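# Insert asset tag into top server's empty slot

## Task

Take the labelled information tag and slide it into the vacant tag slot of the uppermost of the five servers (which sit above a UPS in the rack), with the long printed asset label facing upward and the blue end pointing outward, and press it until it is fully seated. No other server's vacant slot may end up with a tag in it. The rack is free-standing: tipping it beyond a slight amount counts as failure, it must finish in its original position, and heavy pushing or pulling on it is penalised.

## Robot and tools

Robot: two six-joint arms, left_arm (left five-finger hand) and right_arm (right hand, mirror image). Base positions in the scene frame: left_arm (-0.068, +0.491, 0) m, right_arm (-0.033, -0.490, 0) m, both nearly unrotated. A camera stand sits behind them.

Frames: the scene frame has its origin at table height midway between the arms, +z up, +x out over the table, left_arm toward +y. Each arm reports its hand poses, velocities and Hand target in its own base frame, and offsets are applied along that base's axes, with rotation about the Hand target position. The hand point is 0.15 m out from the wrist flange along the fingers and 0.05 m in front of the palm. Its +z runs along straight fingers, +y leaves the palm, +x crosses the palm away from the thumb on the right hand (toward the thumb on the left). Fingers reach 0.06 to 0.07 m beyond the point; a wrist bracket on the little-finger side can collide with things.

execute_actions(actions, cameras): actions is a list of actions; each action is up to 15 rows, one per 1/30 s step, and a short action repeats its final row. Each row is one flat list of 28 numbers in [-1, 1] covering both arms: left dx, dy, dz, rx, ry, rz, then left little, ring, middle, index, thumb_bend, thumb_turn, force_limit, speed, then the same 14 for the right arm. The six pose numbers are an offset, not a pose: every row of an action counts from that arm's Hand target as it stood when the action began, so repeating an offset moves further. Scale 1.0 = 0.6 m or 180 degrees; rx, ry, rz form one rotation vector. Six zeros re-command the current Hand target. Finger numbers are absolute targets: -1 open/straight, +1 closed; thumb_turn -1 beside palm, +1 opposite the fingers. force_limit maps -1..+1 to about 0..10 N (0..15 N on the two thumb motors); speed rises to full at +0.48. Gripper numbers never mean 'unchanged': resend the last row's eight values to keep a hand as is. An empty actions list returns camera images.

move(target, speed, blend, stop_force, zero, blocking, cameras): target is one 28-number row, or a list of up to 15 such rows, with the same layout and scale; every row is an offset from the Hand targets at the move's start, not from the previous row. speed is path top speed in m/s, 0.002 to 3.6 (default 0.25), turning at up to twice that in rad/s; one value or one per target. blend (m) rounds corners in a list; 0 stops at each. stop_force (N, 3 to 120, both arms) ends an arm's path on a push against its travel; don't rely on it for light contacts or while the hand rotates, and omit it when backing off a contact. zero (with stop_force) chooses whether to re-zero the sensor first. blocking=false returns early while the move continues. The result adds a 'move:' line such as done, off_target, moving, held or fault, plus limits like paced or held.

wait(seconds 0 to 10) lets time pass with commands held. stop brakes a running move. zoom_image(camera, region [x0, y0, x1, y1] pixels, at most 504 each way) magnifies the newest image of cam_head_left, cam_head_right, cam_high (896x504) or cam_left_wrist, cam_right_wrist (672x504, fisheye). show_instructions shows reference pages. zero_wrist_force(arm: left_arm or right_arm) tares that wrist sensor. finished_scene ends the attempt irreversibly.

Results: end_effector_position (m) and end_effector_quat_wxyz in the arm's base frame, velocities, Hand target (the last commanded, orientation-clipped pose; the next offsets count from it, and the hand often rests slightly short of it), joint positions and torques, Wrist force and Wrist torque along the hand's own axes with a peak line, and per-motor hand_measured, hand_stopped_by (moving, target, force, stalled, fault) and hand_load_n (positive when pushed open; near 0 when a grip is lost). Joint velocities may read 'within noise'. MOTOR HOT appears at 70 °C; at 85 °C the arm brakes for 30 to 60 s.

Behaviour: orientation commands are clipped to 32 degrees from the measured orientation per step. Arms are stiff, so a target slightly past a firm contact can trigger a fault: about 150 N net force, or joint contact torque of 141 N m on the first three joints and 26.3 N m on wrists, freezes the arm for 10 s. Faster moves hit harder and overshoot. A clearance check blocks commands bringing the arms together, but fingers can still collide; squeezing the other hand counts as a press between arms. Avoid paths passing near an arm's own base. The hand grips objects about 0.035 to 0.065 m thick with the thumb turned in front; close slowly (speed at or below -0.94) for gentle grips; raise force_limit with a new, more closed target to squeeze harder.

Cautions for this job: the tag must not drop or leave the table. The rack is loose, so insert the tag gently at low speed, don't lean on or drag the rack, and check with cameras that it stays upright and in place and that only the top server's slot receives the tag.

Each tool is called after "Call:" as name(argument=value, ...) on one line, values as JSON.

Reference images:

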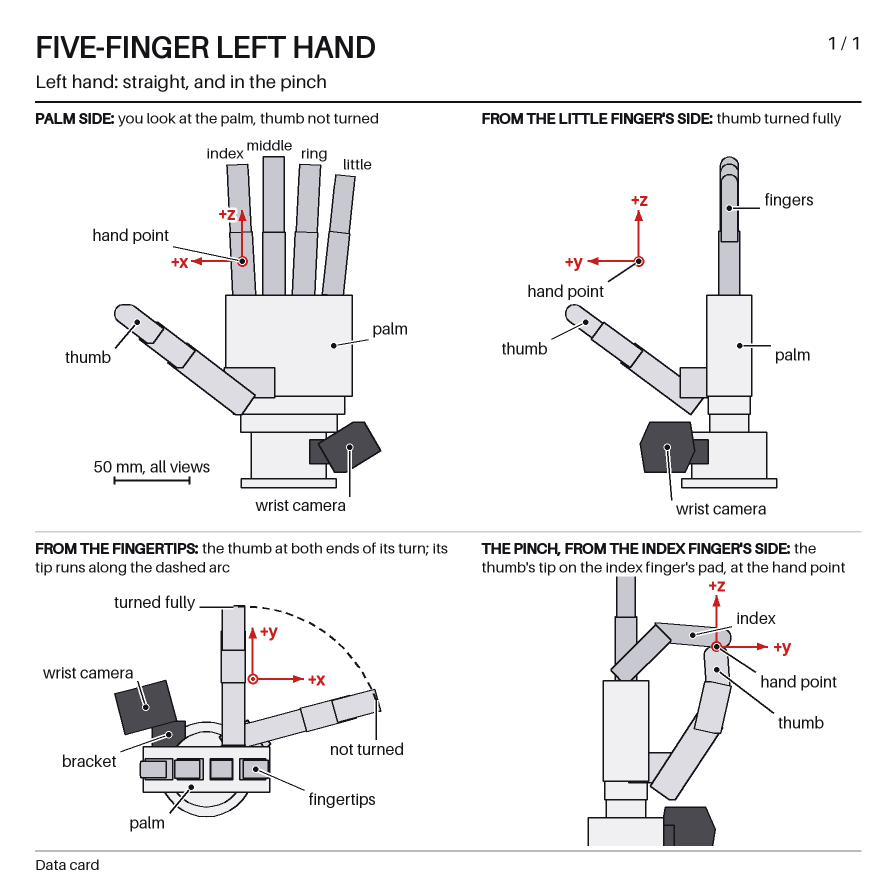

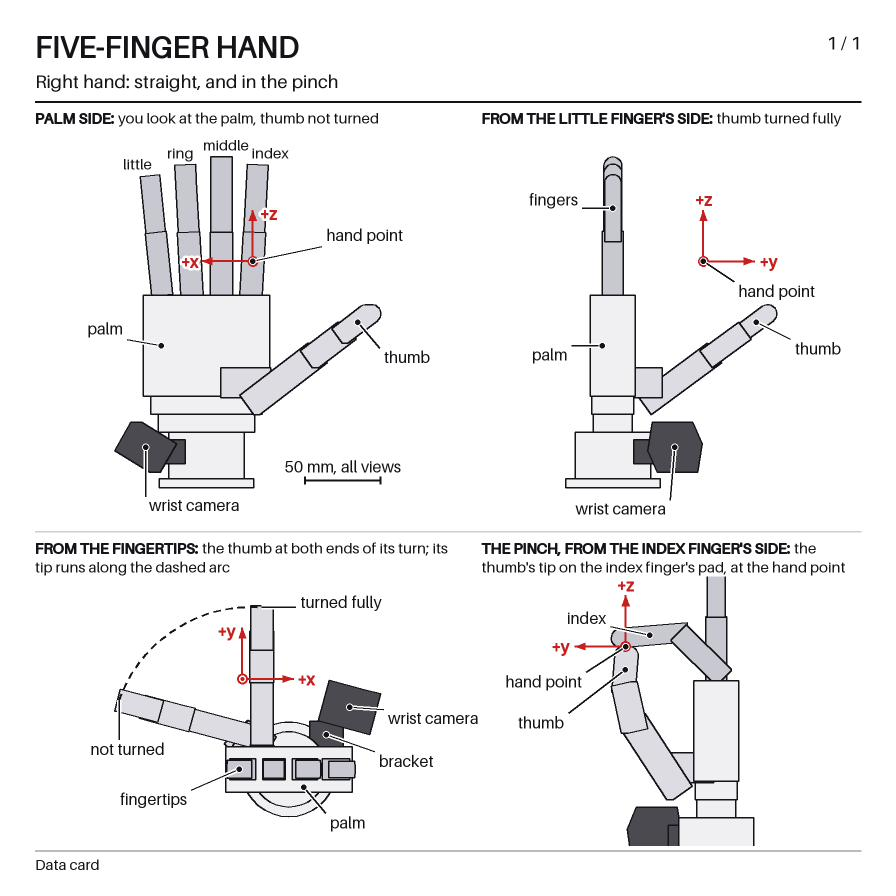

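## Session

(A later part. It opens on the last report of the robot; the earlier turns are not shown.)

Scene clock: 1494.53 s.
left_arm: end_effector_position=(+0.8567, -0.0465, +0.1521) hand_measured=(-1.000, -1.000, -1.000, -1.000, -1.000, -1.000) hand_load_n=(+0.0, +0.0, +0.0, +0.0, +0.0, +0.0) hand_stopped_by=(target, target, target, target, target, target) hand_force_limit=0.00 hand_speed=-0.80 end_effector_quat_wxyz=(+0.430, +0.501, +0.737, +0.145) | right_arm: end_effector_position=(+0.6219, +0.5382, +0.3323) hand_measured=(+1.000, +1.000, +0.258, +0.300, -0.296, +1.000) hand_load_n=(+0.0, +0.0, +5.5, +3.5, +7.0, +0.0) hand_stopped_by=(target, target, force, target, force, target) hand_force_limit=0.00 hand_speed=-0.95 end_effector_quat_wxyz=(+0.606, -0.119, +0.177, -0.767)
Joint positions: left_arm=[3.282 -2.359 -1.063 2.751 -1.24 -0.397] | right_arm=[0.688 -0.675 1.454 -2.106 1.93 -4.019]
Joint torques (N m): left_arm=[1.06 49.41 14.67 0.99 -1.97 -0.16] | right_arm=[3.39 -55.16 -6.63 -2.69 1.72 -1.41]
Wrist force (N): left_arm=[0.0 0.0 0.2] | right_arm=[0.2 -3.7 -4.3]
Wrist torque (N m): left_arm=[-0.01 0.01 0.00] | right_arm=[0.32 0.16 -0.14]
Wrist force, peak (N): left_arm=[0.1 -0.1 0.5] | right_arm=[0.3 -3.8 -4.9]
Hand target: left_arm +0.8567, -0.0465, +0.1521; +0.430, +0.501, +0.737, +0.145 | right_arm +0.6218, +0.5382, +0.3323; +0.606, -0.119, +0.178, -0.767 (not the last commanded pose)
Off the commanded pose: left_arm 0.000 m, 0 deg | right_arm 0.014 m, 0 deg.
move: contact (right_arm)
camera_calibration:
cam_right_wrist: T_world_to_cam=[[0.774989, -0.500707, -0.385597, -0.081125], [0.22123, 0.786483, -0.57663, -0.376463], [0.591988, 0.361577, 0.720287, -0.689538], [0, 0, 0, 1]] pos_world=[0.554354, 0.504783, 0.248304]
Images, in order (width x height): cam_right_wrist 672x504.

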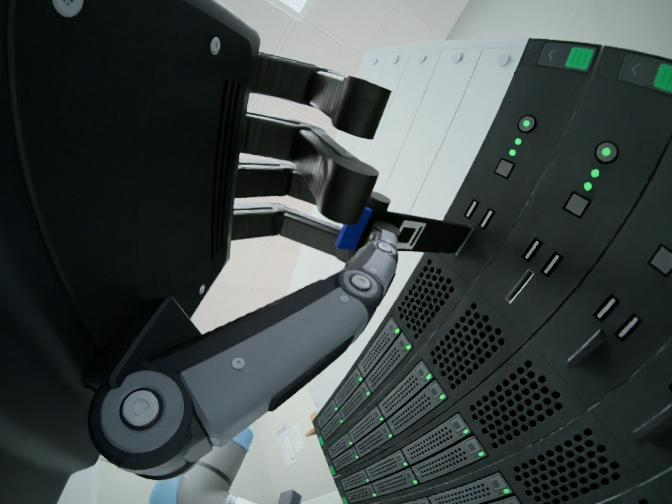

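Call:
move(target=[[0,0,0,0,0,0,-1,-1,-1,-1,-1,-1,0,-0.8,-0.0008,0.0002,0,0,0,0,1,1,0.51,0.3,-0.04,1,0.0,-0.95],[0,0,0,0,0,0,-1,-1,-1,-1,-1,-1,0,-0.8,-0.0007,0.0006,0.0002,0,0,0,1,1,0.51,0.3,-0.04,1,0.0,-0.95]], speed=0.01, cameras=["cam_right_wrist"])

Call:
zoom_image(camera="cam_right_wrist", region=[462, 222, 478, 238])

Call:
zoom_image(camera="cam_right_wrist", region=[450, 242, 466, 258])

Call:
move(target=[[0,0,0,0,0,0,-1,-1,-1,-1,-1,-1,0,-0.8,0.0245,-0.0049,0,0,0,0,1,1,0.51,0.3,-0.04,1,0.0,-0.95]], speed=0.003, stop_force=3, cameras=["cam_right_wrist"])

Call:
zoom_image(camera="cam_right_wrist", region=[462, 222, 478, 238])

Call:
zoom_image(camera="cam_right_wrist", region=[450, 242, 466, 258])

Scene clock: 1517.00 s.
left_arm: end_effector_position=(+0.8567, -0.0465, +0.1521) hand_measured=(-1.000, -1.000, -1.000, -1.000, -1.000, -1.000) hand_load_n=(+0.0, +0.0, +0.0, +0.0, +0.0, +0.0) hand_stopped_by=(target, target, target, target, target, target) hand_force_limit=0.00 hand_speed=-0.80 end_effector_quat_wxyz=(+0.430, +0.501, +0.737, +0.145) | right_arm: end_effector_position=(+0.6214, +0.5385, +0.3324) hand_measured=(+1.000, +1.000, +0.258, +0.300, -0.296, +1.000) hand_load_n=(+0.0, +0.0, +5.5, +3.5, +7.0, +0.0) hand_stopped_by=(target, target, force, target, force, target) hand_force_limit=0.00 hand_speed=-0.95 end_effector_quat_wxyz=(+0.606, -0.119, +0.178, -0.767)
Joint positions: left_arm=[3.282 -2.359 -1.063 2.751 -1.24 -0.397] | right_arm=[0.689 -0.676 1.454 -2.107 1.93 -4.02]
Joint torques (N m): left_arm=[-0.32 50.14 13.52 0.64 -1.51 -0.05] | right_arm=[11.07 -49.05 -27.6 -1.06 1.91 -2.63]
Wrist force (N): left_arm=[0.2 -0.1 0.3] | right_arm=[-0.7 1.1 -2.2]
Wrist torque (N m): left_arm=[-0.02 -0.02 0.01] | right_arm=[0.36 0.14 -0.01]
Wrist force, peak (N): left_arm=[-0.1 -0.5 0.3] | right_arm=[0.1 -3.5 -4.7]
Hand target: left_arm +0.8567, -0.0465, +0.1521; +0.430, +0.501, +0.737, +0.145 | right_arm +0.6214, +0.5386, +0.3324; +0.606, -0.119, +0.178, -0.767
Off the commanded pose: left_arm 0.000 m, 0 deg | right_arm 0.000 m, 0 deg.
move: done
camera_calibration:
cam_right_wrist: T_world_to_cam=[[0.77496, -0.500673, -0.385698, -0.0805242], [0.221155, 0.786514, -0.576617, -0.376508], [0.592053, 0.361556, 0.720243, -0.689438], [0, 0, 0, 1]] pos_world=[0.553854, 0.505083, 0.248404]
Images, in order (width x height): cam_right_wrist 672x504.

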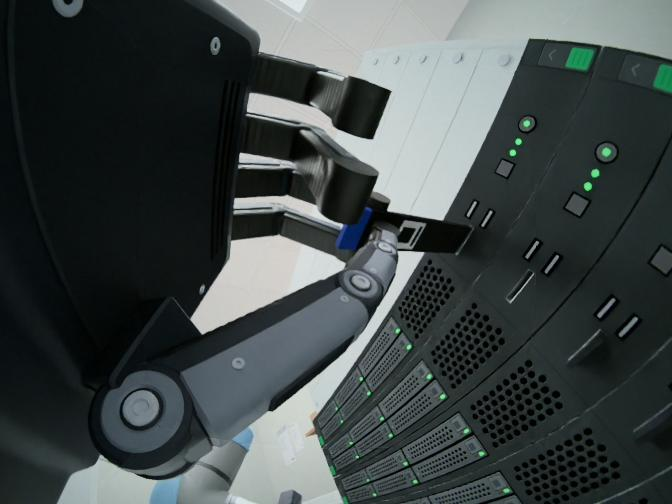

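Scaled by 31.500 from the camera's 672x504 image, which has a finer 960x720 frame.

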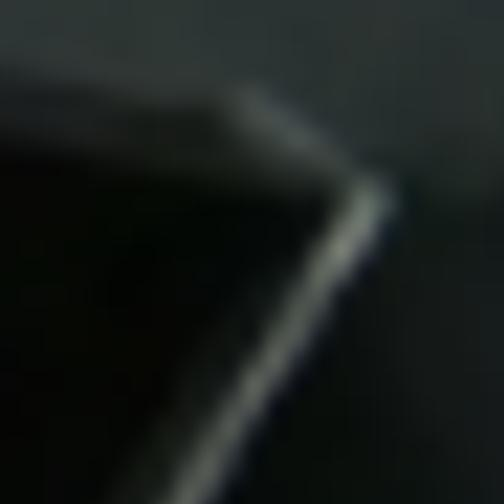

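Scaled by 31.500 from the camera's 672x504 image, which has a finer 960x720 frame.

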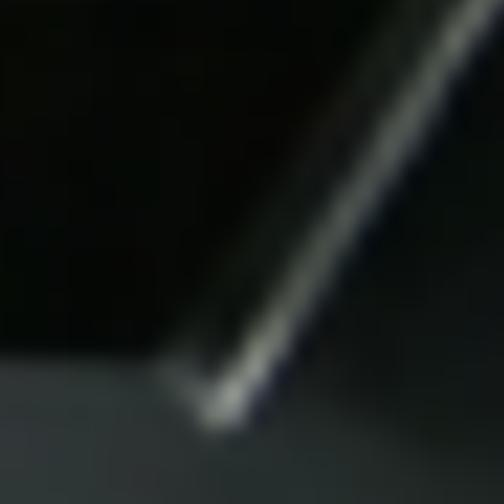

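Scene clock: 1517.87 s.
left_arm: end_effector_position=(+0.8567, -0.0465, +0.1521) hand_measured=(-1.000, -1.000, -1.000, -1.000, -1.000, -1.000) hand_load_n=(+0.0, +0.0, +0.5, +0.5, +0.0, +0.0) hand_stopped_by=(target, target, target, target, target, target) hand_force_limit=0.00 hand_speed=-0.80 end_effector_quat_wxyz=(+0.430, +0.501, +0.737, +0.145) | right_arm: end_effector_position=(+0.6220, +0.5385, +0.3324) hand_measured=(+1.000, +1.000, +0.258, +0.300, -0.296, +1.000) hand_load_n=(+0.0, +0.0, +5.5, +3.5, +7.0, +0.0) hand_stopped_by=(target, target, force, target, force, target) hand_force_limit=0.00 hand_speed=-0.95 end_effector_quat_wxyz=(+0.606, -0.119, +0.178, -0.767)
Joint positions: left_arm=[3.282 -2.359 -1.063 2.751 -1.24 -0.397] | right_arm=[0.689 -0.675 1.452 -2.105 1.93 -4.02]
Joint torques (N m): left_arm=[0.36 50.35 14.23 0.84 -1.75 -0.16] | right_arm=[7.71 -57.09 -5.14 -2.57 -1.68 -2.09]
Wrist force (N): left_arm=[0.0 -0.1 0.3] | right_arm=[0.2 -4.6 -5.2]
Wrist torque (N m): left_arm=[-0.02 0.01 0.00] | right_arm=[0.29 0.19 -0.15]
Wrist force, peak (N): left_arm=[0.1 -0.1 0.5] | right_arm=[0.5 -4.7 -5.4]
Hand target: left_arm +0.8567, -0.0465, +0.1521; +0.430, +0.501, +0.737, +0.145 | right_arm +0.6219, +0.5386, +0.3325; +0.606, -0.119, +0.178, -0.767 (not the last commanded pose)
Off the commanded pose: left_arm 0.000 m, 0 deg | right_arm 0.014 m, 0 deg.
move: contact (right_arm)
camera_calibration:
cam_right_wrist: T_world_to_cam=[[0.77495, -0.500622, -0.385784, -0.0809493], [0.221133, 0.786586, -0.576527, -0.376629], [0.592075, 0.36147, 0.720269, -0.68984], [0, 0, 0, 1]] pos_world=[0.554454, 0.505083, 0.248505]
Images, in order (width x height): cam_right_wrist 672x504.

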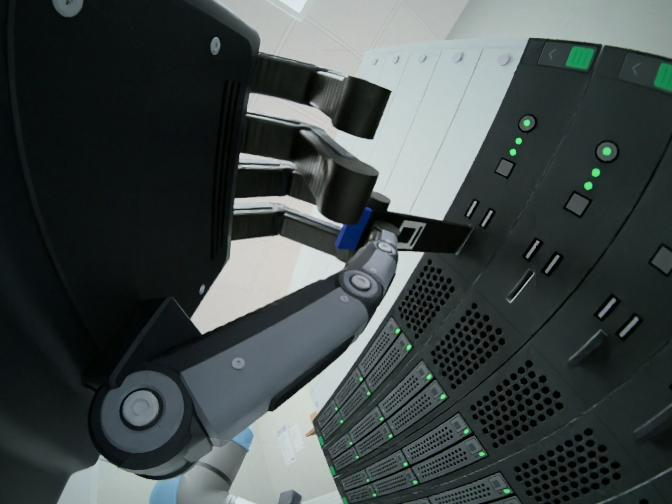

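Scaled by 31.500 from the camera's 672x504 image, which has a finer 960x720 frame.

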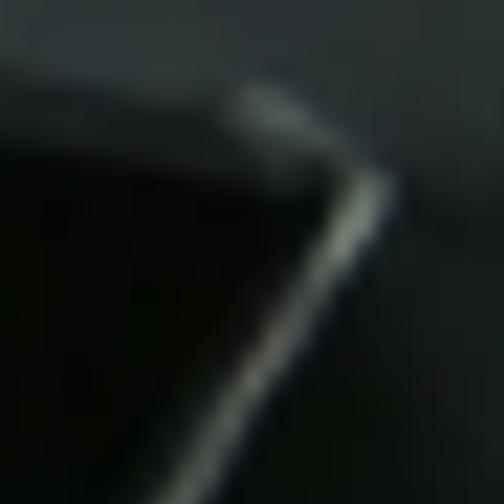

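Scaled by 31.500 from the camera's 672x504 image, which has a finer 960x720 frame.

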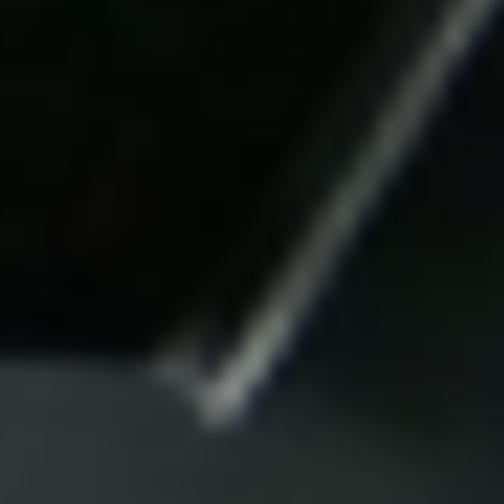

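Call:
move(target=[0,0,0,0,0,0,-1,-1,-1,-1,-1,-1,0,-0.8,-0.0003,0.0001,0.0003,0,0,0,1,1,0.51,0.3,-0.04,1,0.0,-0.95], speed=0.01)

Call:
move(target=[0,0,0,0,0,0,-1,-1,-1,-1,-1,-1,0,-0.8,0,0,0.0003,0,0,0,1,1,0.51,0.3,-0.04,1,0.0,-0.95], speed=0.01)

Call:
move(target=[0,0,0,0,0,0,-1,-1,-1,-1,-1,-1,0,-0.8,0,0,0.0003,0,0,0,1,1,0.51,0.3,-0.04,1,0.0,-0.95], speed=0.01)

Call:
move(target=[0,0,0,0,0,0,-1,-1,-1,-1,-1,-1,0,-0.8,0,0,0.0003,0,0,0,1,1,0.51,0.3,-0.04,1,0.0,-0.95], speed=0.01, cameras=["cam_right_wrist"])

Call:
zoom_image(camera="cam_right_wrist", region=[462, 222, 478, 238])

Call:
zoom_image(camera="cam_right_wrist", region=[450, 242, 466, 258])

Scene clock: 1542.67 s.
left_arm: end_effector_position=(+0.8567, -0.0465, +0.1521) hand_measured=(-1.000, -1.000, -1.000, -1.000, -1.000, -1.000) hand_load_n=(+0.0, +0.0, +0.0, +0.0, +0.0, +0.0) hand_stopped_by=(target, target, target, target, target, target) hand_force_limit=0.00 hand_speed=-0.80 end_effector_quat_wxyz=(+0.430, +0.501, +0.737, +0.145) | right_arm: end_effector_position=(+0.6217, +0.5386, +0.3326) hand_measured=(+1.000, +1.000, +0.258, +0.300, -0.296, +1.000) hand_load_n=(+0.0, +0.0, +5.5, +3.5, +7.5, +0.5) hand_stopped_by=(target, target, force, target, force, target) hand_force_limit=0.00 hand_speed=-0.95 end_effector_quat_wxyz=(+0.606, -0.119, +0.178, -0.767)
Joint positions: left_arm=[3.282 -2.359 -1.063 2.751 -1.24 -0.397] | right_arm=[0.689 -0.676 1.453 -2.105 1.93 -4.02]
Joint torques (N m): left_arm=[1.06 49.47 13.02 0.83 -1.68 -0.3] | right_arm=[11.41 -61.39 -5.32 -1.02 2.26 -2.45]
Wrist force (N): left_arm=[0.0 -0.2 0.1] | right_arm=[-0.4 0.4 -2.5]
Wrist torque (N m): left_arm=[-0.03 0.00 0.01] | right_arm=[0.35 0.11 -0.03]
Wrist force, peak (N): left_arm=[-0.3 -0.1 0.5] | right_arm=[0.3 -4.4 -5.2]
Hand target: left_arm +0.8567, -0.0465, +0.1521; +0.430, +0.501, +0.737, +0.145 | right_arm +0.6217, +0.5386, +0.3326; +0.606, -0.119, +0.178, -0.767
Off the commanded pose: left_arm 0.000 m, 0 deg | right_arm 0.000 m, 0 deg.
move: done

Scene clock: 1543.37 s.
left_arm: end_effector_position=(+0.8567, -0.0465, +0.1521) hand_measured=(-1.000, -1.000, -1.000, -1.000, -1.000, -1.000) hand_load_n=(+0.0, +0.0, +0.0, +0.0, +0.0, +0.0) hand_stopped_by=(target, target, target, target, target, target) hand_force_limit=0.00 hand_speed=-0.80 end_effector_quat_wxyz=(+0.430, +0.501, +0.737, +0.145) | right_arm: end_effector_position=(+0.6217, +0.5386, +0.3328) hand_measured=(+1.000, +1.000, +0.258, +0.300, -0.296, +1.000) hand_load_n=(+0.0, +0.0, +6.0, +3.5, +7.0, +0.5) hand_stopped_by=(target, target, force, target, force, target) hand_force_limit=0.00 hand_speed=-0.95 end_effector_quat_wxyz=(+0.606, -0.119, +0.178, -0.767)
Joint positions: left_arm=[3.282 -2.359 -1.063 2.751 -1.24 -0.397] | right_arm=[0.689 -0.676 1.453 -2.105 1.93 -4.02]
Joint torques (N m): left_arm=[1.46 51.42 13.28 0.92 -1.57 0.12] | right_arm=[11.57 -60.1 -5.39 -0.88 2.14 -2.41]
Wrist force (N): left_arm=[0.1 -0.2 0.3] | right_arm=[-0.4 0.5 -2.7]
Wrist torque (N m): left_arm=[-0.05 0.00 0.01] | right_arm=[0.36 0.11 -0.03]
Wrist force, peak (N): left_arm=[0.1 -0.2 0.3] | right_arm=[-0.6 0.6 -2.7]
Hand target: left_arm +0.8567, -0.0465, +0.1521; +0.430, +0.501, +0.737, +0.145 | right_arm +0.6217, +0.5386, +0.3328; +0.606, -0.119, +0.178, -0.767
Off the commanded pose: left_arm 0.000 m, 0 deg | right_arm 0.000 m, 0 deg.
move: done

Scene clock: 1544.07 s.
left_arm: end_effector_position=(+0.8567, -0.0465, +0.1521) hand_measured=(-1.000, -1.000, -1.000, -1.000, -1.000, -1.000) hand_load_n=(+0.0, +0.0, +0.0, +0.0, +0.0, +0.0) hand_stopped_by=(target, target, target, target, target, target) hand_force_limit=0.00 hand_speed=-0.80 end_effector_quat_wxyz=(+0.430, +0.501, +0.737, +0.145) | right_arm: end_effector_position=(+0.6217, +0.5386, +0.3330) hand_measured=(+1.000, +1.000, +0.258, +0.300, -0.296, +1.000) hand_load_n=(+0.0, +0.0, +5.5, +3.5, +7.0, +0.5) hand_stopped_by=(target, target, force, target, force, target) hand_force_limit=0.00 hand_speed=-0.95 end_effector_quat_wxyz=(+0.606, -0.119, +0.178, -0.767)
Joint positions: left_arm=[3.282 -2.359 -1.063 2.751 -1.24 -0.397] | right_arm=[0.689 -0.676 1.453 -2.105 1.93 -4.02]
Joint torques (N m): left_arm=[1.24 50.5 12.92 0.83 -1.92 -0.18] | right_arm=[10.27 -61.61 -5.08 -0.99 2.34 -2.57]
Wrist force (N): left_arm=[0.0 0.0 0.3] | right_arm=[-0.6 0.3 -2.7]
Wrist torque (N m): left_arm=[-0.01 0.01 0.00] | right_arm=[0.33 0.15 -0.05]
Wrist force, peak (N): left_arm=[0.0 -0.2 0.5] | right_arm=[-0.8 0.6 -2.7]
Hand target: left_arm +0.8567, -0.0465, +0.1521; +0.430, +0.501, +0.737, +0.145 | right_arm +0.6217, +0.5386, +0.3330; +0.606, -0.119, +0.178, -0.767
Off the commanded pose: left_arm 0.000 m, 0 deg | right_arm 0.000 m, 0 deg.
move: done

Scene clock: 1544.77 s.
left_arm: end_effector_position=(+0.8567, -0.0465, +0.1521) hand_measured=(-1.000, -1.000, -1.000, -1.000, -1.000, -1.000) hand_load_n=(+0.0, +0.0, +0.0, +0.0, +0.0, +0.0) hand_stopped_by=(target, target, target, target, target, target) hand_force_limit=0.00 hand_speed=-0.80 end_effector_quat_wxyz=(+0.430, +0.501, +0.737, +0.145) | right_arm: end_effector_position=(+0.6217, +0.5386, +0.3332) hand_measured=(+1.000, +1.000, +0.258, +0.300, -0.296, +1.000) hand_load_n=(+0.0, +0.0, +6.0, +3.5, +7.0, +0.0) hand_stopped_by=(target, target, force, target, force, target) hand_force_limit=0.00 hand_speed=-0.95 end_effector_quat_wxyz=(+0.606, -0.119, +0.178, -0.767)
Joint positions: left_arm=[3.282 -2.359 -1.063 2.751 -1.24 -0.397] | right_arm=[0.689 -0.677 1.453 -2.105 1.93 -4.02]
Joint torques (N m): left_arm=[1.56 50.1 14.04 0.92 -1.78 0.01] | right_arm=[11.16 -60.39 -5.93 -0.91 2.03 -2.36]
Wrist force (N): left_arm=[-0.2 0.0 0.0] | right_arm=[-0.4 0.3 -2.5]
Wrist torque (N m): left_arm=[0.01 0.03 -0.01] | right_arm=[0.32 0.11 -0.04]
Wrist force, peak (N): left_arm=[0.0 0.0 0.5] | right_arm=[-0.6 0.6 -2.8]
Hand target: left_arm +0.8567, -0.0465, +0.1521; +0.430, +0.501, +0.737, +0.145 | right_arm +0.6217, +0.5386, +0.3332; +0.606, -0.119, +0.178, -0.767
Off the commanded pose: left_arm 0.000 m, 0 deg | right_arm 0.000 m, 0 deg.
move: done
camera_calibration:
cam_right_wrist: T_world_to_cam=[[0.774968, -0.50056, -0.38583, -0.080426], [0.221071, 0.786625, -0.576497, -0.37623], [0.592075, 0.361471, 0.720268, -0.690203], [0, 0, 0, 1]] pos_world=[0.554153, 0.505183, 0.249205]
Images, in order (width x height): cam_right_wrist 672x504.

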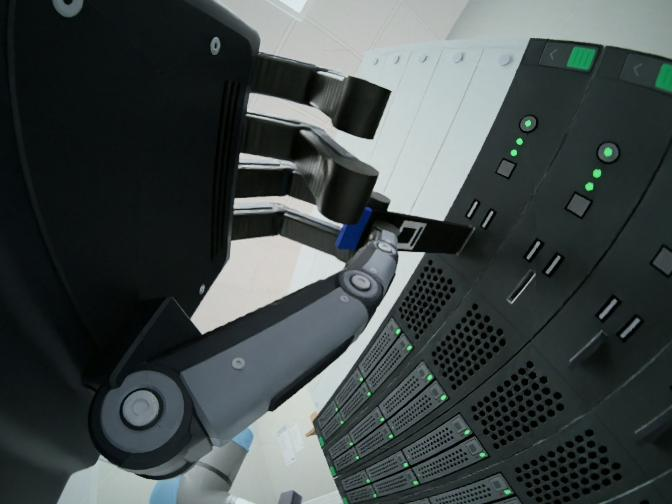

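Scaled by 31.500 from the camera's 672x504 image, which has a finer 960x720 frame.

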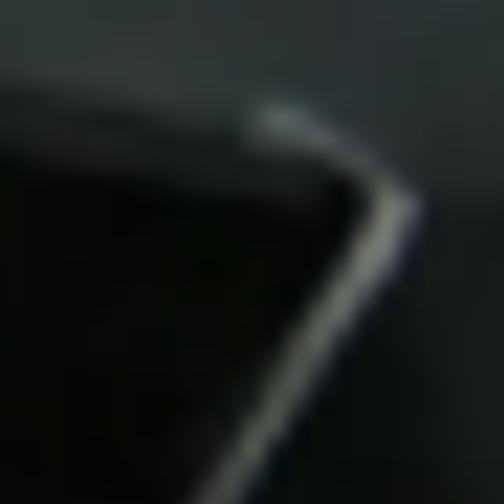

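Scaled by 31.500 from the camera's 672x504 image, which has a finer 960x720 frame.

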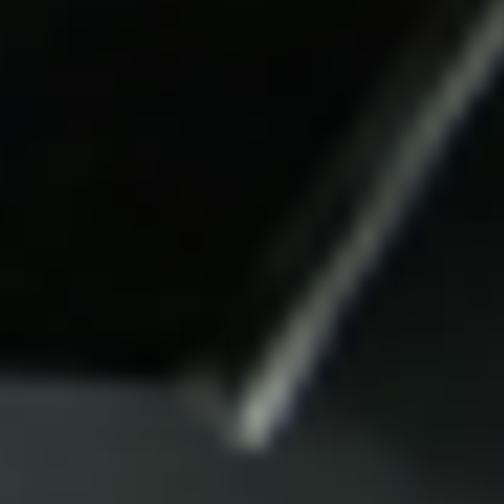

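Call:
move(target=[[0,0,0,0,0,0,-1,-1,-1,-1,-1,-1,0,-0.8,-0.0025,0.0005,0,0,0,0,1,1,0.51,0.3,-0.04,1,0.0,-0.95],[0,0,0,0,0,0,-1,-1,-1,-1,-1,-1,0,-0.8,-0.0025,0.0005,-0.0075,0,0,0,1,1,0.51,0.3,-0.04,1,0.0,-0.95]], speed=0.02, cameras=["cam_right_wrist"])

Call:
zoom_image(camera="cam_right_wrist", region=[440, 208, 490, 262])

Call:
move(target=[[0,0,0,0,0,0,-1,-1,-1,-1,-1,-1,0,-0.8,0.0245,-0.0049,0,0,0,0,1,1,0.51,0.3,-0.04,1,0.0,-0.95]], speed=0.003, stop_force=3, cameras=["cam_right_wrist"])

Call:
zoom_image(camera="cam_right_wrist", region=[440, 208, 490, 262])

Scene clock: 1576.40 s.
left_arm: end_effector_position=(+0.8567, -0.0465, +0.1521) hand_measured=(-1.000, -1.000, -1.000, -1.000, -1.000, -1.000) hand_load_n=(+0.0, +0.0, +0.0, +0.0, +0.0, +0.0) hand_stopped_by=(target, target, target, target, target, target) hand_force_limit=0.00 hand_speed=-0.80 end_effector_quat_wxyz=(+0.430, +0.501, +0.737, +0.145) | right_arm: end_effector_position=(+0.6202, +0.5389, +0.3287) hand_measured=(+1.000, +1.000, +0.258, +0.300, -0.296, +1.000) hand_load_n=(+0.0, +0.0, +5.5, +3.5, +7.0, +0.0) hand_stopped_by=(target, target, force, target, force, target) hand_force_limit=0.00 hand_speed=-0.95 end_effector_quat_wxyz=(+0.606, -0.119, +0.178, -0.767)
Joint positions: left_arm=[3.282 -2.359 -1.063 2.751 -1.24 -0.397] | right_arm=[0.691 -0.67 1.456 -2.114 1.931 -4.022]
Joint torques (N m): left_arm=[1.76 49.86 13.37 0.99 -1.8 -0.3] | right_arm=[11.96 -44.04 -20.3 -3.31 1.93 -2.57]
Wrist force (N): left_arm=[0.1 -0.3 0.3] | right_arm=[-0.5 1.1 -2.2]
Wrist torque (N m): left_arm=[-0.05 0.00 0.01] | right_arm=[0.36 0.10 0.01]
Wrist force, peak (N): left_arm=[-0.2 -0.1 0.6] | right_arm=[-0.5 0.6 -2.9]
Hand target: left_arm +0.8567, -0.0465, +0.1521; +0.430, +0.501, +0.737, +0.145 | right_arm +0.6202, +0.5389, +0.3287; +0.606, -0.119, +0.178, -0.767
Off the commanded pose: left_arm 0.000 m, 0 deg | right_arm 0.000 m, 0 deg.
move: done
camera_calibration:
cam_right_wrist: T_world_to_cam=[[0.774909, -0.500654, -0.385826, -0.0807323], [0.221047, 0.786523, -0.576645, -0.378571], [0.592161, 0.361561, 0.720152, -0.686319], [0, 0, 0, 1]] pos_world=[0.552654, 0.505483, 0.244804]
Images, in order (width x height): cam_right_wrist 672x504.

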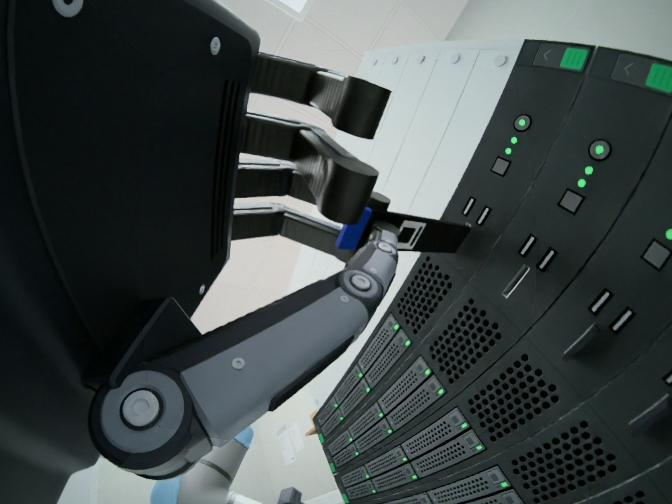

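Scaled by 9.333 from the camera's 672x504 image, which has a finer 960x720 frame.

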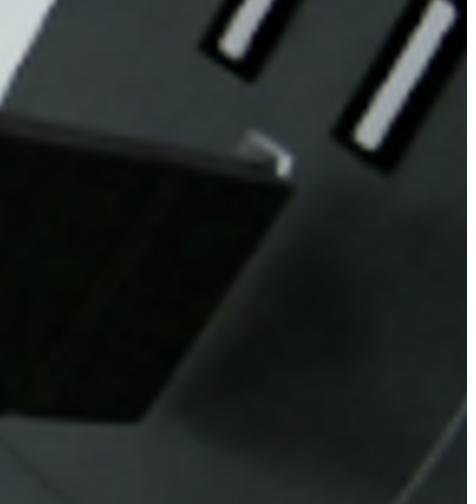

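Scene clock: 1577.63 s.
left_arm: end_effector_position=(+0.8567, -0.0465, +0.1521) hand_measured=(-1.000, -1.000, -1.000, -1.000, -1.000, -1.000) hand_load_n=(+0.0, +0.0, +0.0, +0.0, +0.0, +0.0) hand_stopped_by=(target, target, target, target, target, target) hand_force_limit=0.00 hand_speed=-0.80 end_effector_quat_wxyz=(+0.430, +0.501, +0.737, +0.145) | right_arm: end_effector_position=(+0.6220, +0.5386, +0.3287) hand_measured=(+1.000, +1.000, +0.258, +0.300, -0.296, +1.000) hand_load_n=(+0.0, +0.0, +5.5, +3.0, +6.5, +0.0) hand_stopped_by=(target, target, force, target, force, target) hand_force_limit=0.00 hand_speed=-0.95 end_effector_quat_wxyz=(+0.606, -0.119, +0.178, -0.767)
Joint positions: left_arm=[3.282 -2.359 -1.063 2.751 -1.24 -0.397] | right_arm=[0.689 -0.669 1.452 -2.111 1.93 -4.02]
Joint torques (N m): left_arm=[1.44 50.96 13.97 0.95 -1.63 -0.17] | right_arm=[2.7 -54.96 -6.02 -2.7 -0.04 -1.64]
Wrist force (N): left_arm=[-0.1 0.0 0.2] | right_arm=[0.2 -3.8 -4.5]
Wrist torque (N m): left_arm=[-0.01 0.01 0.00] | right_arm=[0.31 0.15 -0.15]
Wrist force, peak (N): left_arm=[-0.2 -0.1 0.4] | right_arm=[0.4 -3.9 -4.9]
Hand target: left_arm +0.8567, -0.0465, +0.1521; +0.430, +0.501, +0.737, +0.145 | right_arm +0.6219, +0.5386, +0.3287; +0.606, -0.119, +0.178, -0.767 (not the last commanded pose)
Off the commanded pose: left_arm 0.000 m, 0 deg | right_arm 0.013 m, 0 deg.
move: contact (right_arm)
camera_calibration:
cam_right_wrist: T_world_to_cam=[[0.774997, -0.500593, -0.385728, -0.082419], [0.221146, 0.786594, -0.576511, -0.378914], [0.592009, 0.361492, 0.720312, -0.687124], [0, 0, 0, 1]] pos_world=[0.554453, 0.505183, 0.244705]
Images, in order (width x height): cam_right_wrist 672x504.

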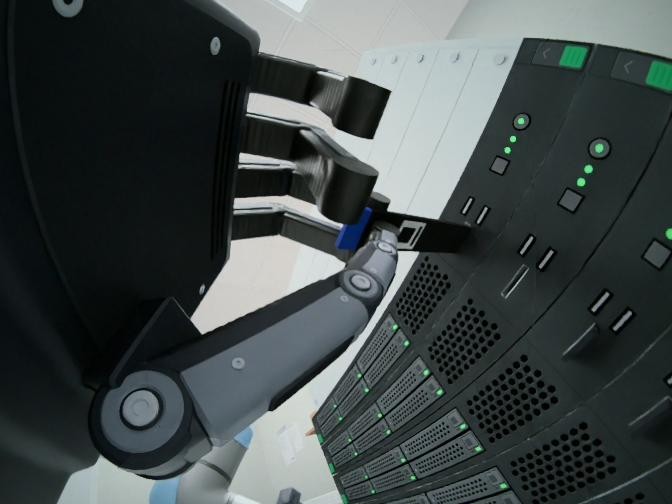

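Scaled by 9.333 from the camera's 672x504 image, which has a finer 960x720 frame.

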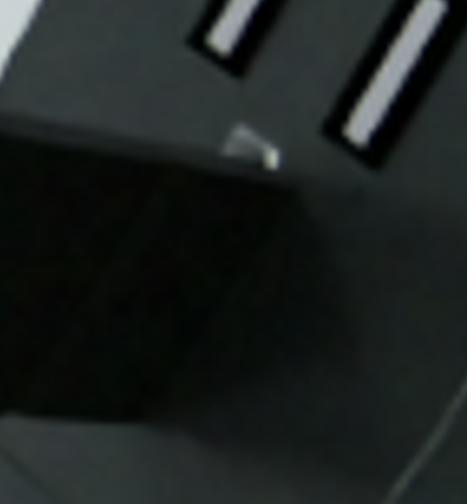

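Call:
zoom_image(camera="cam_right_wrist", region=[462, 220, 478, 236])

Call:
zoom_image(camera="cam_right_wrist", region=[450, 242, 466, 258])

Call:
zoom_image(camera="cam_right_wrist", region=[440, 200, 540, 300])

Scaled by 31.500 from the camera's 672x504 image, which has a finer 960x720 frame.

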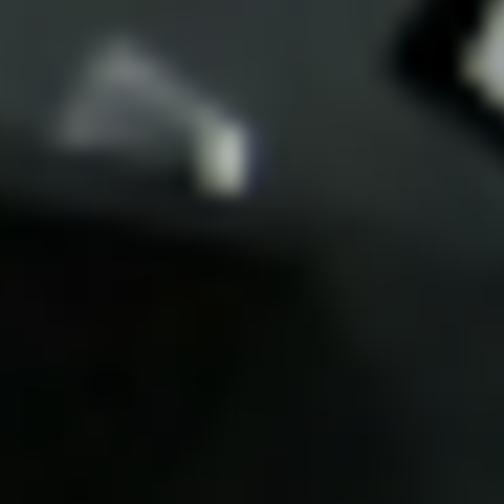

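Scaled by 31.500 from the camera's 672x504 image, which has a finer 960x720 frame.

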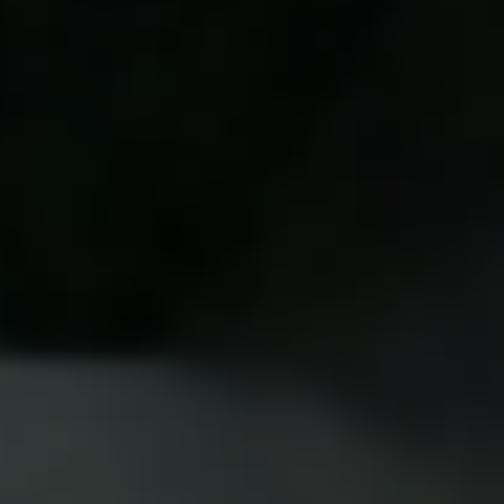

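Scaled by 5.040 from the camera's 672x504 image, which has a finer 960x720 frame.

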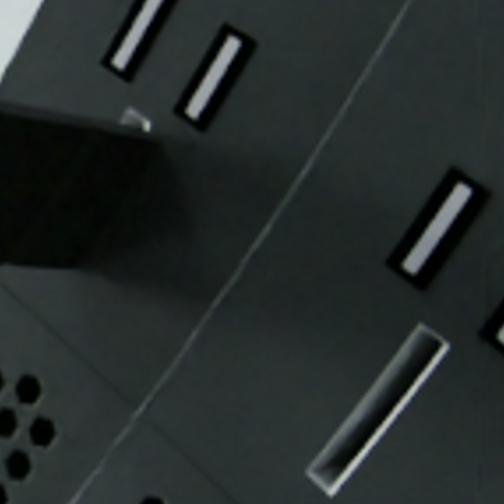

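Call:
zoom_image(camera="cam_right_wrist", region=[498, 260, 534, 300])

Scaled by 12.600 from the camera's 672x504 image, which has a finer 960x720 frame.

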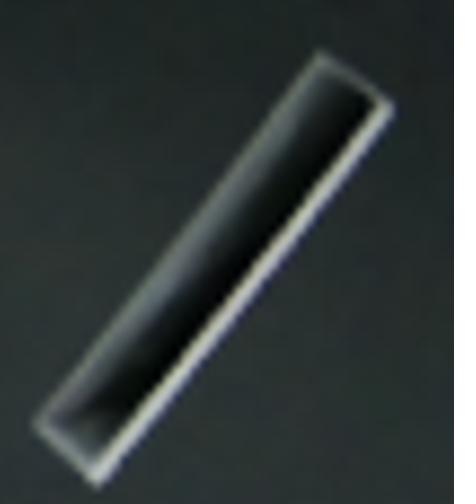

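Call:
move(target=[[0,0,0,0,0,0,-1,-1,-1,-1,-1,-1,0,-0.8,-0.0017,0.0004,0,0,0,0,1,1,0.51,0.3,-0.04,1,0.0,-0.95],[0,0,0,0,0,0,-1,-1,-1,-1,-1,-1,0,-0.8,-0.0021,-0.0018,0,0,0,0.0056,1,1,0.51,0.3,-0.04,1,0.0,-0.95]], speed=0.02)

Call:
move(target=[[0,0,0,0,0,0,-1,-1,-1,-1,-1,-1,0,-0.8,0.0245,-0.0049,0,0,0,0,1,1,0.51,0.3,-0.04,1,0.0,-0.95]], speed=0.003, stop_force=3)

Call:
move(target=[[0,0,0,0,0,0,-1,-1,-1,-1,-1,-1,0,-0.8,-0.0017,0.0004,0,0,0,0,1,1,0.51,0.3,-0.04,1,0.0,-0.95],[0,0,0,0,0,0,-1,-1,-1,-1,-1,-1,0,-0.8,-0.0021,-0.0018,0,0,0,0.0056,1,1,0.51,0.3,-0.04,1,0.0,-0.95]], speed=0.02)

Call:
move(target=[[0,0,0,0,0,0,-1,-1,-1,-1,-1,-1,0,-0.8,0.0245,-0.0049,0,0,0,0,1,1,0.51,0.3,-0.04,1,0.0,-0.95]], speed=0.003, stop_force=3)

Scene clock: 1625.53 s.
left_arm: end_effector_position=(+0.8567, -0.0465, +0.1521) hand_measured=(-1.000, -1.000, -1.000, -1.000, -1.000, -1.000) hand_load_n=(+0.0, +0.0, +0.0, +0.0, +0.0, +0.0) hand_stopped_by=(target, target, target, target, target, target) hand_force_limit=0.00 hand_speed=-0.80 end_effector_quat_wxyz=(+0.430, +0.501, +0.737, +0.145) | right_arm: end_effector_position=(+0.6206, +0.5375, +0.3287) hand_measured=(+1.000, +1.000, +0.258, +0.300, -0.296, +1.000) hand_load_n=(+0.0, +0.0, +5.5, +3.5, +7.0, +0.0) hand_stopped_by=(target, target, force, target, force, target) hand_force_limit=0.00 hand_speed=-0.95 end_effector_quat_wxyz=(+0.612, -0.120, +0.177, -0.761)
Joint positions: left_arm=[3.282 -2.359 -1.063 2.751 -1.24 -0.397] | right_arm=[0.686 -0.676 1.466 -2.111 1.925 -3.999]
Joint torques (N m): left_arm=[1.59 50.96 13.81 0.88 -1.85 0.12] | right_arm=[-11.56 -60.76 -4.4 -0.87 -3 2.23]
Wrist force (N): left_arm=[-0.1 0.0 0.2] | right_arm=[-0.7 1.1 -2.3]
Wrist torque (N m): left_arm=[0.00 0.02 0.00] | right_arm=[0.35 0.12 -0.07]
Wrist force, peak (N): left_arm=[-0.1 0.0 0.5] | right_arm=[0.3 -3.7 -4.7]
Hand target: left_arm +0.8567, -0.0465, +0.1521; +0.430, +0.501, +0.737, +0.145 | right_arm +0.6206, +0.5375, +0.3287; +0.612, -0.120, +0.177, -0.761
Off the commanded pose: left_arm 0.000 m, 0 deg | right_arm 0.000 m, 0 deg.
move: done

Scene clock: 1627.17 s.
left_arm: end_effector_position=(+0.8567, -0.0465, +0.1521) hand_measured=(-1.000, -1.000, -1.000, -1.000, -1.000, -1.000) hand_load_n=(+0.0, +0.0, +0.0, +0.0, +0.0, +0.0) hand_stopped_by=(target, target, target, target, target, target) hand_force_limit=0.00 hand_speed=-0.80 end_effector_quat_wxyz=(+0.430, +0.501, +0.737, +0.145) | right_arm: end_effector_position=(+0.6214, +0.5373, +0.3287) hand_measured=(+1.000, +1.000, +0.258, +0.300, -0.296, +1.000) hand_load_n=(+0.0, +0.0, +5.5, +3.5, +6.5, +0.5) hand_stopped_by=(target, target, force, target, force, target) hand_force_limit=0.00 hand_speed=-0.95 end_effector_quat_wxyz=(+0.612, -0.120, +0.177, -0.761)
Joint positions: left_arm=[3.282 -2.359 -1.063 2.751 -1.24 -0.397] | right_arm=[0.685 -0.676 1.465 -2.109 1.925 -3.998]
Joint torques (N m): left_arm=[0.75 50.81 13.41 0.89 -1.75 -0.13] | right_arm=[7.91 -59.37 -4.76 -3.17 2.7 -1.84]
Wrist force (N): left_arm=[0.2 -0.4 0.1] | right_arm=[-0.8 -2.9 -4.2]
Wrist torque (N m): left_arm=[-0.06 -0.02 0.02] | right_arm=[0.30 0.12 -0.11]
Wrist force, peak (N): left_arm=[0.0 -0.3 0.4] | right_arm=[-0.9 -3.7 -4.8]
Hand target: left_arm +0.8567, -0.0465, +0.1521; +0.430, +0.501, +0.737, +0.145 | right_arm +0.6214, +0.5374, +0.3287; +0.612, -0.120, +0.177, -0.761 (not the last commanded pose)
Off the commanded pose: left_arm 0.000 m, 0 deg | right_arm 0.014 m, 0 deg.
move: contact (right_arm)

Scene clock: 1628.50 s.
left_arm: end_effector_position=(+0.8567, -0.0465, +0.1521) hand_measured=(-1.000, -1.000, -1.000, -1.000, -1.000, -1.000) hand_load_n=(+0.0, +0.0, +0.0, +0.0, +0.0, +0.0) hand_stopped_by=(target, target, target, target, target, target) hand_force_limit=0.00 hand_speed=-0.80 end_effector_quat_wxyz=(+0.430, +0.501, +0.737, +0.145) | right_arm: end_effector_position=(+0.6201, +0.5363, +0.3287) hand_measured=(+1.000, +1.000, +0.258, +0.300, -0.296, +1.000) hand_load_n=(+0.0, +0.0, +5.5, +3.5, +7.0, +0.5) hand_stopped_by=(target, target, force, target, force, target) hand_force_limit=0.00 hand_speed=-0.95 end_effector_quat_wxyz=(+0.619, -0.122, +0.175, -0.756)
Joint positions: left_arm=[3.282 -2.359 -1.063 2.751 -1.24 -0.397] | right_arm=[0.682 -0.683 1.479 -2.109 1.92 -3.976]
Joint torques (N m): left_arm=[0.52 50.83 13.83 0.95 -1.82 -0.11] | right_arm=[-10.96 -60.02 -5.01 -1.05 -2.88 2.32]
Wrist force (N): left_arm=[0.0 -0.2 0.2] | right_arm=[-0.3 0.8 -2.2]
Wrist torque (N m): left_arm=[-0.03 0.00 0.02] | right_arm=[0.31 0.05 -0.05]
Wrist force, peak (N): left_arm=[-0.2 -0.3 0.4] | right_arm=[-0.7 -3.0 -4.3]
Hand target: left_arm +0.8567, -0.0465, +0.1521; +0.430, +0.501, +0.737, +0.145 | right_arm +0.6201, +0.5363, +0.3287; +0.619, -0.122, +0.175, -0.756
Off the commanded pose: left_arm 0.000 m, 0 deg | right_arm 0.000 m, 0 deg.
move: done

Scene clock: 1629.97 s.
left_arm: end_effector_position=(+0.8567, -0.0465, +0.1521) hand_measured=(-1.000, -1.000, -1.000, -1.000, -1.000, -1.000) hand_load_n=(+0.0, +0.0, +0.0, +0.0, +0.0, +0.0) hand_stopped_by=(target, target, target, target, target, target) hand_force_limit=0.00 hand_speed=-0.80 end_effector_quat_wxyz=(+0.430, +0.501, +0.737, +0.145) | right_arm: end_effector_position=(+0.6208, +0.5361, +0.3288) hand_measured=(+1.000, +1.000, +0.258, +0.300, -0.296, +1.000) hand_load_n=(+0.0, +0.0, +5.5, +3.0, +7.0, +0.5) hand_stopped_by=(target, target, force, target, force, target) hand_force_limit=0.00 hand_speed=-0.95 end_effector_quat_wxyz=(+0.619, -0.122, +0.175, -0.756)
Joint positions: left_arm=[3.282 -2.359 -1.063 2.751 -1.24 -0.397] | right_arm=[0.681 -0.683 1.478 -2.108 1.919 -3.976]
Joint torques (N m): left_arm=[0.91 50.33 13.61 0.96 -1.59 -0.12] | right_arm=[8.94 -60.19 -5.43 -2.89 2.67 -1.92]
Wrist force (N): left_arm=[-0.1 -0.2 0.2] | right_arm=[-0.9 -3.2 -3.9]
Wrist torque (N m): left_arm=[-0.04 0.02 0.00] | right_arm=[0.28 0.12 -0.12]
Wrist force, peak (N): left_arm=[-0.2 0.1 0.5] | right_arm=[-0.9 -3.7 -4.6]
Hand target: left_arm +0.8567, -0.0465, +0.1521; +0.430, +0.501, +0.737, +0.145 | right_arm +0.6207, +0.5361, +0.3288; +0.619, -0.122, +0.175, -0.756 (not the last commanded pose)
Off the commanded pose: left_arm 0.000 m, 0 deg | right_arm 0.014 m, 0 deg.
move: contact (right_arm)

Call:
move(target=[[0,0,0,0,0,0,-1,-1,-1,-1,-1,-1,0,-0.8,-0.0025,0.0005,0,0,0,0,1,1,0.51,0.3,-0.04,1,0.0,-0.95],[0,0,0,0,0,0,-1,-1,-1,-1,-1,-1,0,-0.8,-0.0012,0.0072,0,0,0,-0.0167,1,1,0.51,0.3,-0.04,1,0.0,-0.95]], speed=0.02)

Call:
move(target=[[0,0,0,0,0,0,-1,-1,-1,-1,-1,-1,0,-0.8,0.0245,-0.0049,0,0,0,0,1,1,0.51,0.3,-0.04,1,0.0,-0.95]], speed=0.003, stop_force=3)

Call:
move(target=[[0,0,0,0,0,0,-1,-1,-1,-1,-1,-1,0,-0.8,-0.0017,0.0004,0,0,0,0,1,1,0.51,0.3,-0.04,1,0.0,-0.95],[0,0,0,0,0,0,-1,-1,-1,-1,-1,-1,0,-0.8,-0.0013,0.0026,0,0,0,-0.0056,1,1,0.51,0.3,-0.04,1,0.0,-0.95]], speed=0.02)

Call:
move(target=[[0,0,0,0,0,0,-1,-1,-1,-1,-1,-1,0,-0.8,0.0245,-0.0049,0,0,0,0,1,1,0.51,0.3,-0.04,1,0.0,-0.95]], speed=0.003, stop_force=3)

Call:
move(target=[[0,0,0,0,0,0,-1,-1,-1,-1,-1,-1,0,-0.8,-0.0017,0.0004,0,0,0,0,1,1,0.51,0.3,-0.04,1,0.0,-0.95],[0,0,0,0,0,0,-1,-1,-1,-1,-1,-1,0,-0.8,-0.0013,0.0026,0,0,0,-0.0056,1,1,0.51,0.3,-0.04,1,0.0,-0.95]], speed=0.02)

Call:
move(target=[[0,0,0,0,0,0,-1,-1,-1,-1,-1,-1,0,-0.8,0.0245,-0.0049,0,0,0,0,1,1,0.51,0.3,-0.04,1,0.0,-0.95]], speed=0.003, stop_force=3)

Scene clock: 1657.33 s.
left_arm: end_effector_position=(+0.8567, -0.0465, +0.1521) hand_measured=(-1.000, -1.000, -1.000, -1.000, -1.000, -1.000) hand_load_n=(+0.0, +0.0, +0.0, +0.0, +0.0, +0.0) hand_stopped_by=(target, target, target, target, target, target) hand_force_limit=0.00 hand_speed=-0.80 end_effector_quat_wxyz=(+0.430, +0.501, +0.737, +0.145) | right_arm: end_effector_position=(+0.6200, +0.5404, +0.3288) hand_measured=(+1.000, +1.000, +0.258, +0.300, -0.296, +1.000) hand_load_n=(+0.0, +0.0, +5.5, +3.5, +7.0, +0.5) hand_stopped_by=(target, target, force, target, force, target) hand_force_limit=0.00 hand_speed=-0.95 end_effector_quat_wxyz=(+0.599, -0.117, +0.179, -0.772)
Joint positions: left_arm=[3.282 -2.359 -1.063 2.751 -1.24 -0.397] | right_arm=[0.695 -0.664 1.444 -2.117 1.936 -4.044]
Joint torques (N m): left_arm=[1.4 50.19 13.51 0.71 -1.52 -0.21] | right_arm=[11.04 -45.25 -27.4 -3.64 2.02 -2.47]
Wrist force (N): left_arm=[0.1 0.0 0.3] | right_arm=[-0.5 1.0 -2.1]
Wrist torque (N m): left_arm=[-0.01 0.00 0.01] | right_arm=[0.33 0.11 0.00]
Wrist force, peak (N): left_arm=[0.0 -0.2 0.5] | right_arm=[-0.8 -3.2 -4.2]
Hand target: left_arm +0.8567, -0.0465, +0.1521; +0.430, +0.501, +0.737, +0.145 | right_arm +0.6200, +0.5404, +0.3288; +0.599, -0.117, +0.179, -0.772
Off the commanded pose: left_arm 0.000 m, 0 deg | right_arm 0.000 m, 0 deg.
move: done

Scene clock: 1658.73 s.
left_arm: end_effector_position=(+0.8567, -0.0465, +0.1521) hand_measured=(-1.000, -1.000, -1.000, -1.000, -1.000, -1.000) hand_load_n=(+0.0, +0.0, +0.0, +0.0, +0.0, +0.0) hand_stopped_by=(target, target, target, target, target, target) hand_force_limit=0.00 hand_speed=-0.80 end_effector_quat_wxyz=(+0.430, +0.501, +0.737, +0.145) | right_arm: end_effector_position=(+0.6223, +0.5400, +0.3288) hand_measured=(+1.000, +1.000, +0.258, +0.300, -0.296, +1.000) hand_load_n=(+0.0, +0.0, +5.5, +3.0, +7.0, +0.0) hand_stopped_by=(target, target, force, target, force, target) hand_force_limit=0.00 hand_speed=-0.95 end_effector_quat_wxyz=(+0.599, -0.117, +0.179, -0.772)
Joint positions: left_arm=[3.282 -2.359 -1.063 2.751 -1.24 -0.397] | right_arm=[0.693 -0.662 1.439 -2.113 1.935 -4.042]
Joint torques (N m): left_arm=[0.92 49.66 12.8 0.91 -1.72 -0.08] | right_arm=[1.41 -53.82 -6.85 -2.72 -0.31 -1.51]
Wrist force (N): left_arm=[-0.1 0.0 0.3] | right_arm=[0.3 -4.0 -4.3]
Wrist torque (N m): left_arm=[-0.02 0.03 0.00] | right_arm=[0.30 0.17 -0.16]
Wrist force, peak (N): left_arm=[0.0 -0.2 0.5] | right_arm=[0.2 -3.9 -4.7]
Hand target: left_arm +0.8567, -0.0465, +0.1521; +0.430, +0.501, +0.737, +0.145 | right_arm +0.6223, +0.5400, +0.3288; +0.599, -0.117, +0.179, -0.772 (not the last commanded pose)
Off the commanded pose: left_arm 0.000 m, 0 deg | right_arm 0.013 m, 0 deg.
move: contact (right_arm)

Scene clock: 1660.07 s.
left_arm: end_effector_position=(+0.8567, -0.0465, +0.1521) hand_measured=(-1.000, -1.000, -1.000, -1.000, -1.000, -1.000) hand_load_n=(+0.0, +0.0, +0.0, +0.0, +0.0, +0.0) hand_stopped_by=(target, target, target, target, target, target) hand_force_limit=0.00 hand_speed=-0.80 end_effector_quat_wxyz=(+0.430, +0.501, +0.737, +0.145) | right_arm: end_effector_position=(+0.6215, +0.5416, +0.3288) hand_measured=(+1.000, +1.000, +0.258, +0.300, -0.296, +1.000) hand_load_n=(+0.0, +0.0, +5.5, +3.5, +7.5, +0.0) hand_stopped_by=(target, target, force, target, force, target) hand_force_limit=0.00 hand_speed=-0.95 end_effector_quat_wxyz=(-0.592, +0.116, -0.180, +0.777)
Joint positions: left_arm=[3.282 -2.359 -1.063 2.751 -1.24 -0.397] | right_arm=[0.698 -0.656 1.428 -2.117 1.94 -4.065]
Joint torques (N m): left_arm=[0.48 49.81 13.31 0.68 -1.67 -0.09] | right_arm=[11.97 -44.13 -27.11 -3.47 2.09 -2.74]
Wrist force (N): left_arm=[0.1 0.1 0.3] | right_arm=[-0.7 1.0 -2.1]
Wrist torque (N m): left_arm=[0.00 0.00 0.01] | right_arm=[0.34 0.16 -0.02]
Wrist force, peak (N): left_arm=[-0.3 -0.3 0.4] | right_arm=[0.2 -3.8 -4.4]
Hand target: left_arm +0.8567, -0.0465, +0.1521; +0.430, +0.501, +0.737, +0.145 | right_arm +0.6215, +0.5416, +0.3288; -0.592, +0.116, -0.180, +0.777
Off the commanded pose: left_arm 0.000 m, 0 deg | right_arm 0.000 m, 0 deg.
move: done

Scene clock: 1661.10 s.
left_arm: end_effector_position=(+0.8567, -0.0465, +0.1521) hand_measured=(-1.000, -1.000, -1.000, -1.000, -1.000, -1.000) hand_load_n=(+0.0, +0.0, +0.0, +0.0, +0.0, +0.0) hand_stopped_by=(target, target, target, target, target, target) hand_force_limit=0.00 hand_speed=-0.80 end_effector_quat_wxyz=(+0.430, +0.501, +0.737, +0.145) | right_arm: end_effector_position=(+0.6227, +0.5413, +0.3288) hand_measured=(+1.000, +1.000, +0.258, +0.300, -0.296, +1.000) hand_load_n=(+0.0, +0.0, +5.5, +3.5, +6.5, +0.0) hand_stopped_by=(target, target, force, target, force, target) hand_force_limit=0.00 hand_speed=-0.95 end_effector_quat_wxyz=(-0.592, +0.116, -0.180, +0.777)
Joint positions: left_arm=[3.282 -2.359 -1.063 2.751 -1.24 -0.397] | right_arm=[0.697 -0.655 1.426 -2.115 1.94 -4.064]
Joint torques (N m): left_arm=[1.14 49.57 13.86 0.79 -1.72 -0.13] | right_arm=[3.28 -54.36 -6.36 -3.01 2.1 -1.53]
Wrist force (N): left_arm=[-0.1 0.0 0.2] | right_arm=[0.1 -3.4 -4.4]
Wrist torque (N m): left_arm=[-0.01 0.02 0.00] | right_arm=[0.32 0.20 -0.17]
Wrist force, peak (N): left_arm=[-0.2 -0.3 0.3] | right_arm=[0.2 -3.5 -4.4]
Hand target: left_arm +0.8567, -0.0465, +0.1521; +0.430, +0.501, +0.737, +0.145 | right_arm +0.6227, +0.5413, +0.3288; -0.592, +0.116, -0.180, +0.777 (not the last commanded pose)
Off the commanded pose: left_arm 0.000 m, 0 deg | right_arm 0.014 m, 0 deg.
move: contact (right_arm)

Scene clock: 1662.43 s.
left_arm: end_effector_position=(+0.8567, -0.0465, +0.1521) hand_measured=(-1.000, -1.000, -1.000, -1.000, -1.000, -1.000) hand_load_n=(+0.0, +0.0, +0.0, +0.0, +0.0, +0.0) hand_stopped_by=(target, target, target, target, target, target) hand_force_limit=0.00 hand_speed=-0.80 end_effector_quat_wxyz=(+0.430, +0.501, +0.737, +0.145) | right_arm: end_effector_position=(+0.6219, +0.5429, +0.3288) hand_measured=(+1.000, +1.000, +0.258, +0.300, -0.296, +1.000) hand_load_n=(+0.0, +0.0, +5.5, +3.0, +7.0, +0.0) hand_stopped_by=(target, target, force, target, force, target) hand_force_limit=0.00 hand_speed=-0.95 end_effector_quat_wxyz=(-0.585, +0.114, -0.181, +0.782)
Joint positions: left_arm=[3.282 -2.359 -1.063 2.751 -1.24 -0.397] | right_arm=[0.702 -0.648 1.415 -2.119 1.945 -4.087]
Joint torques (N m): left_arm=[2.38 50.16 12.45 0.9 -1.57 0.17] | right_arm=[11.57 -44.42 -27.95 -3.68 2.08 -2.52]
Wrist force (N): left_arm=[0.1 0.0 0.0] | right_arm=[-0.6 1.0 -2.1]
Wrist torque (N m): left_arm=[0.00 -0.01 0.01] | right_arm=[0.35 0.14 -0.02]
Wrist force, peak (N): left_arm=[0.0 -0.2 0.5] | right_arm=[0.3 -3.4 -4.3]
Hand target: left_arm +0.8567, -0.0465, +0.1521; +0.430, +0.501, +0.737, +0.145 | right_arm +0.6219, +0.5429, +0.3288; -0.585, +0.114, -0.181, +0.782
Off the commanded pose: left_arm 0.000 m, 0 deg | right_arm 0.000 m, 0 deg.
move: done

Scene clock: 1663.50 s.
left_arm: end_effector_position=(+0.8567, -0.0465, +0.1521) hand_measured=(-1.000, -1.000, -1.000, -1.000, -1.000, -1.000) hand_load_n=(+0.0, +0.0, +0.0, +0.0, +0.0, +0.0) hand_stopped_by=(target, target, target, target, target, target) hand_force_limit=0.00 hand_speed=-0.80 end_effector_quat_wxyz=(+0.430, +0.501, +0.737, +0.145) | right_arm: end_effector_position=(+0.6232, +0.5426, +0.3288) hand_measured=(+1.000, +1.000, +0.258, +0.300, -0.296, +1.000) hand_load_n=(+0.0, +0.0, +5.5, +3.5, +7.0, +0.0) hand_stopped_by=(target, target, force, target, force, target) hand_force_limit=0.00 hand_speed=-0.95 end_effector_quat_wxyz=(-0.585, +0.114, -0.181, +0.782)
Joint positions: left_arm=[3.282 -2.359 -1.063 2.751 -1.24 -0.397] | right_arm=[0.7 -0.647 1.412 -2.117 1.945 -4.086]
Joint torques (N m): left_arm=[1.71 50.76 13.21 0.8 -1.7 -0.18] | right_arm=[3.92 -56 -5.16 -2.7 2.46 -1.74]
Wrist force (N): left_arm=[-0.1 -0.1 0.4] | right_arm=[0.1 -3.8 -4.2]
Wrist torque (N m): left_arm=[-0.03 0.02 0.00] | right_arm=[0.32 0.20 -0.18]
Wrist force, peak (N): left_arm=[0.0 -0.3 0.5] | right_arm=[0.3 -3.8 -4.7]
Hand target: left_arm +0.8567, -0.0465, +0.1521; +0.430, +0.501, +0.737, +0.145 | right_arm +0.6231, +0.5427, +0.3288; -0.585, +0.114, -0.181, +0.782 (not the last commanded pose)
Off the commanded pose: left_arm 0.000 m, 0 deg | right_arm 0.014 m, 0 deg.
move: contact (right_arm)


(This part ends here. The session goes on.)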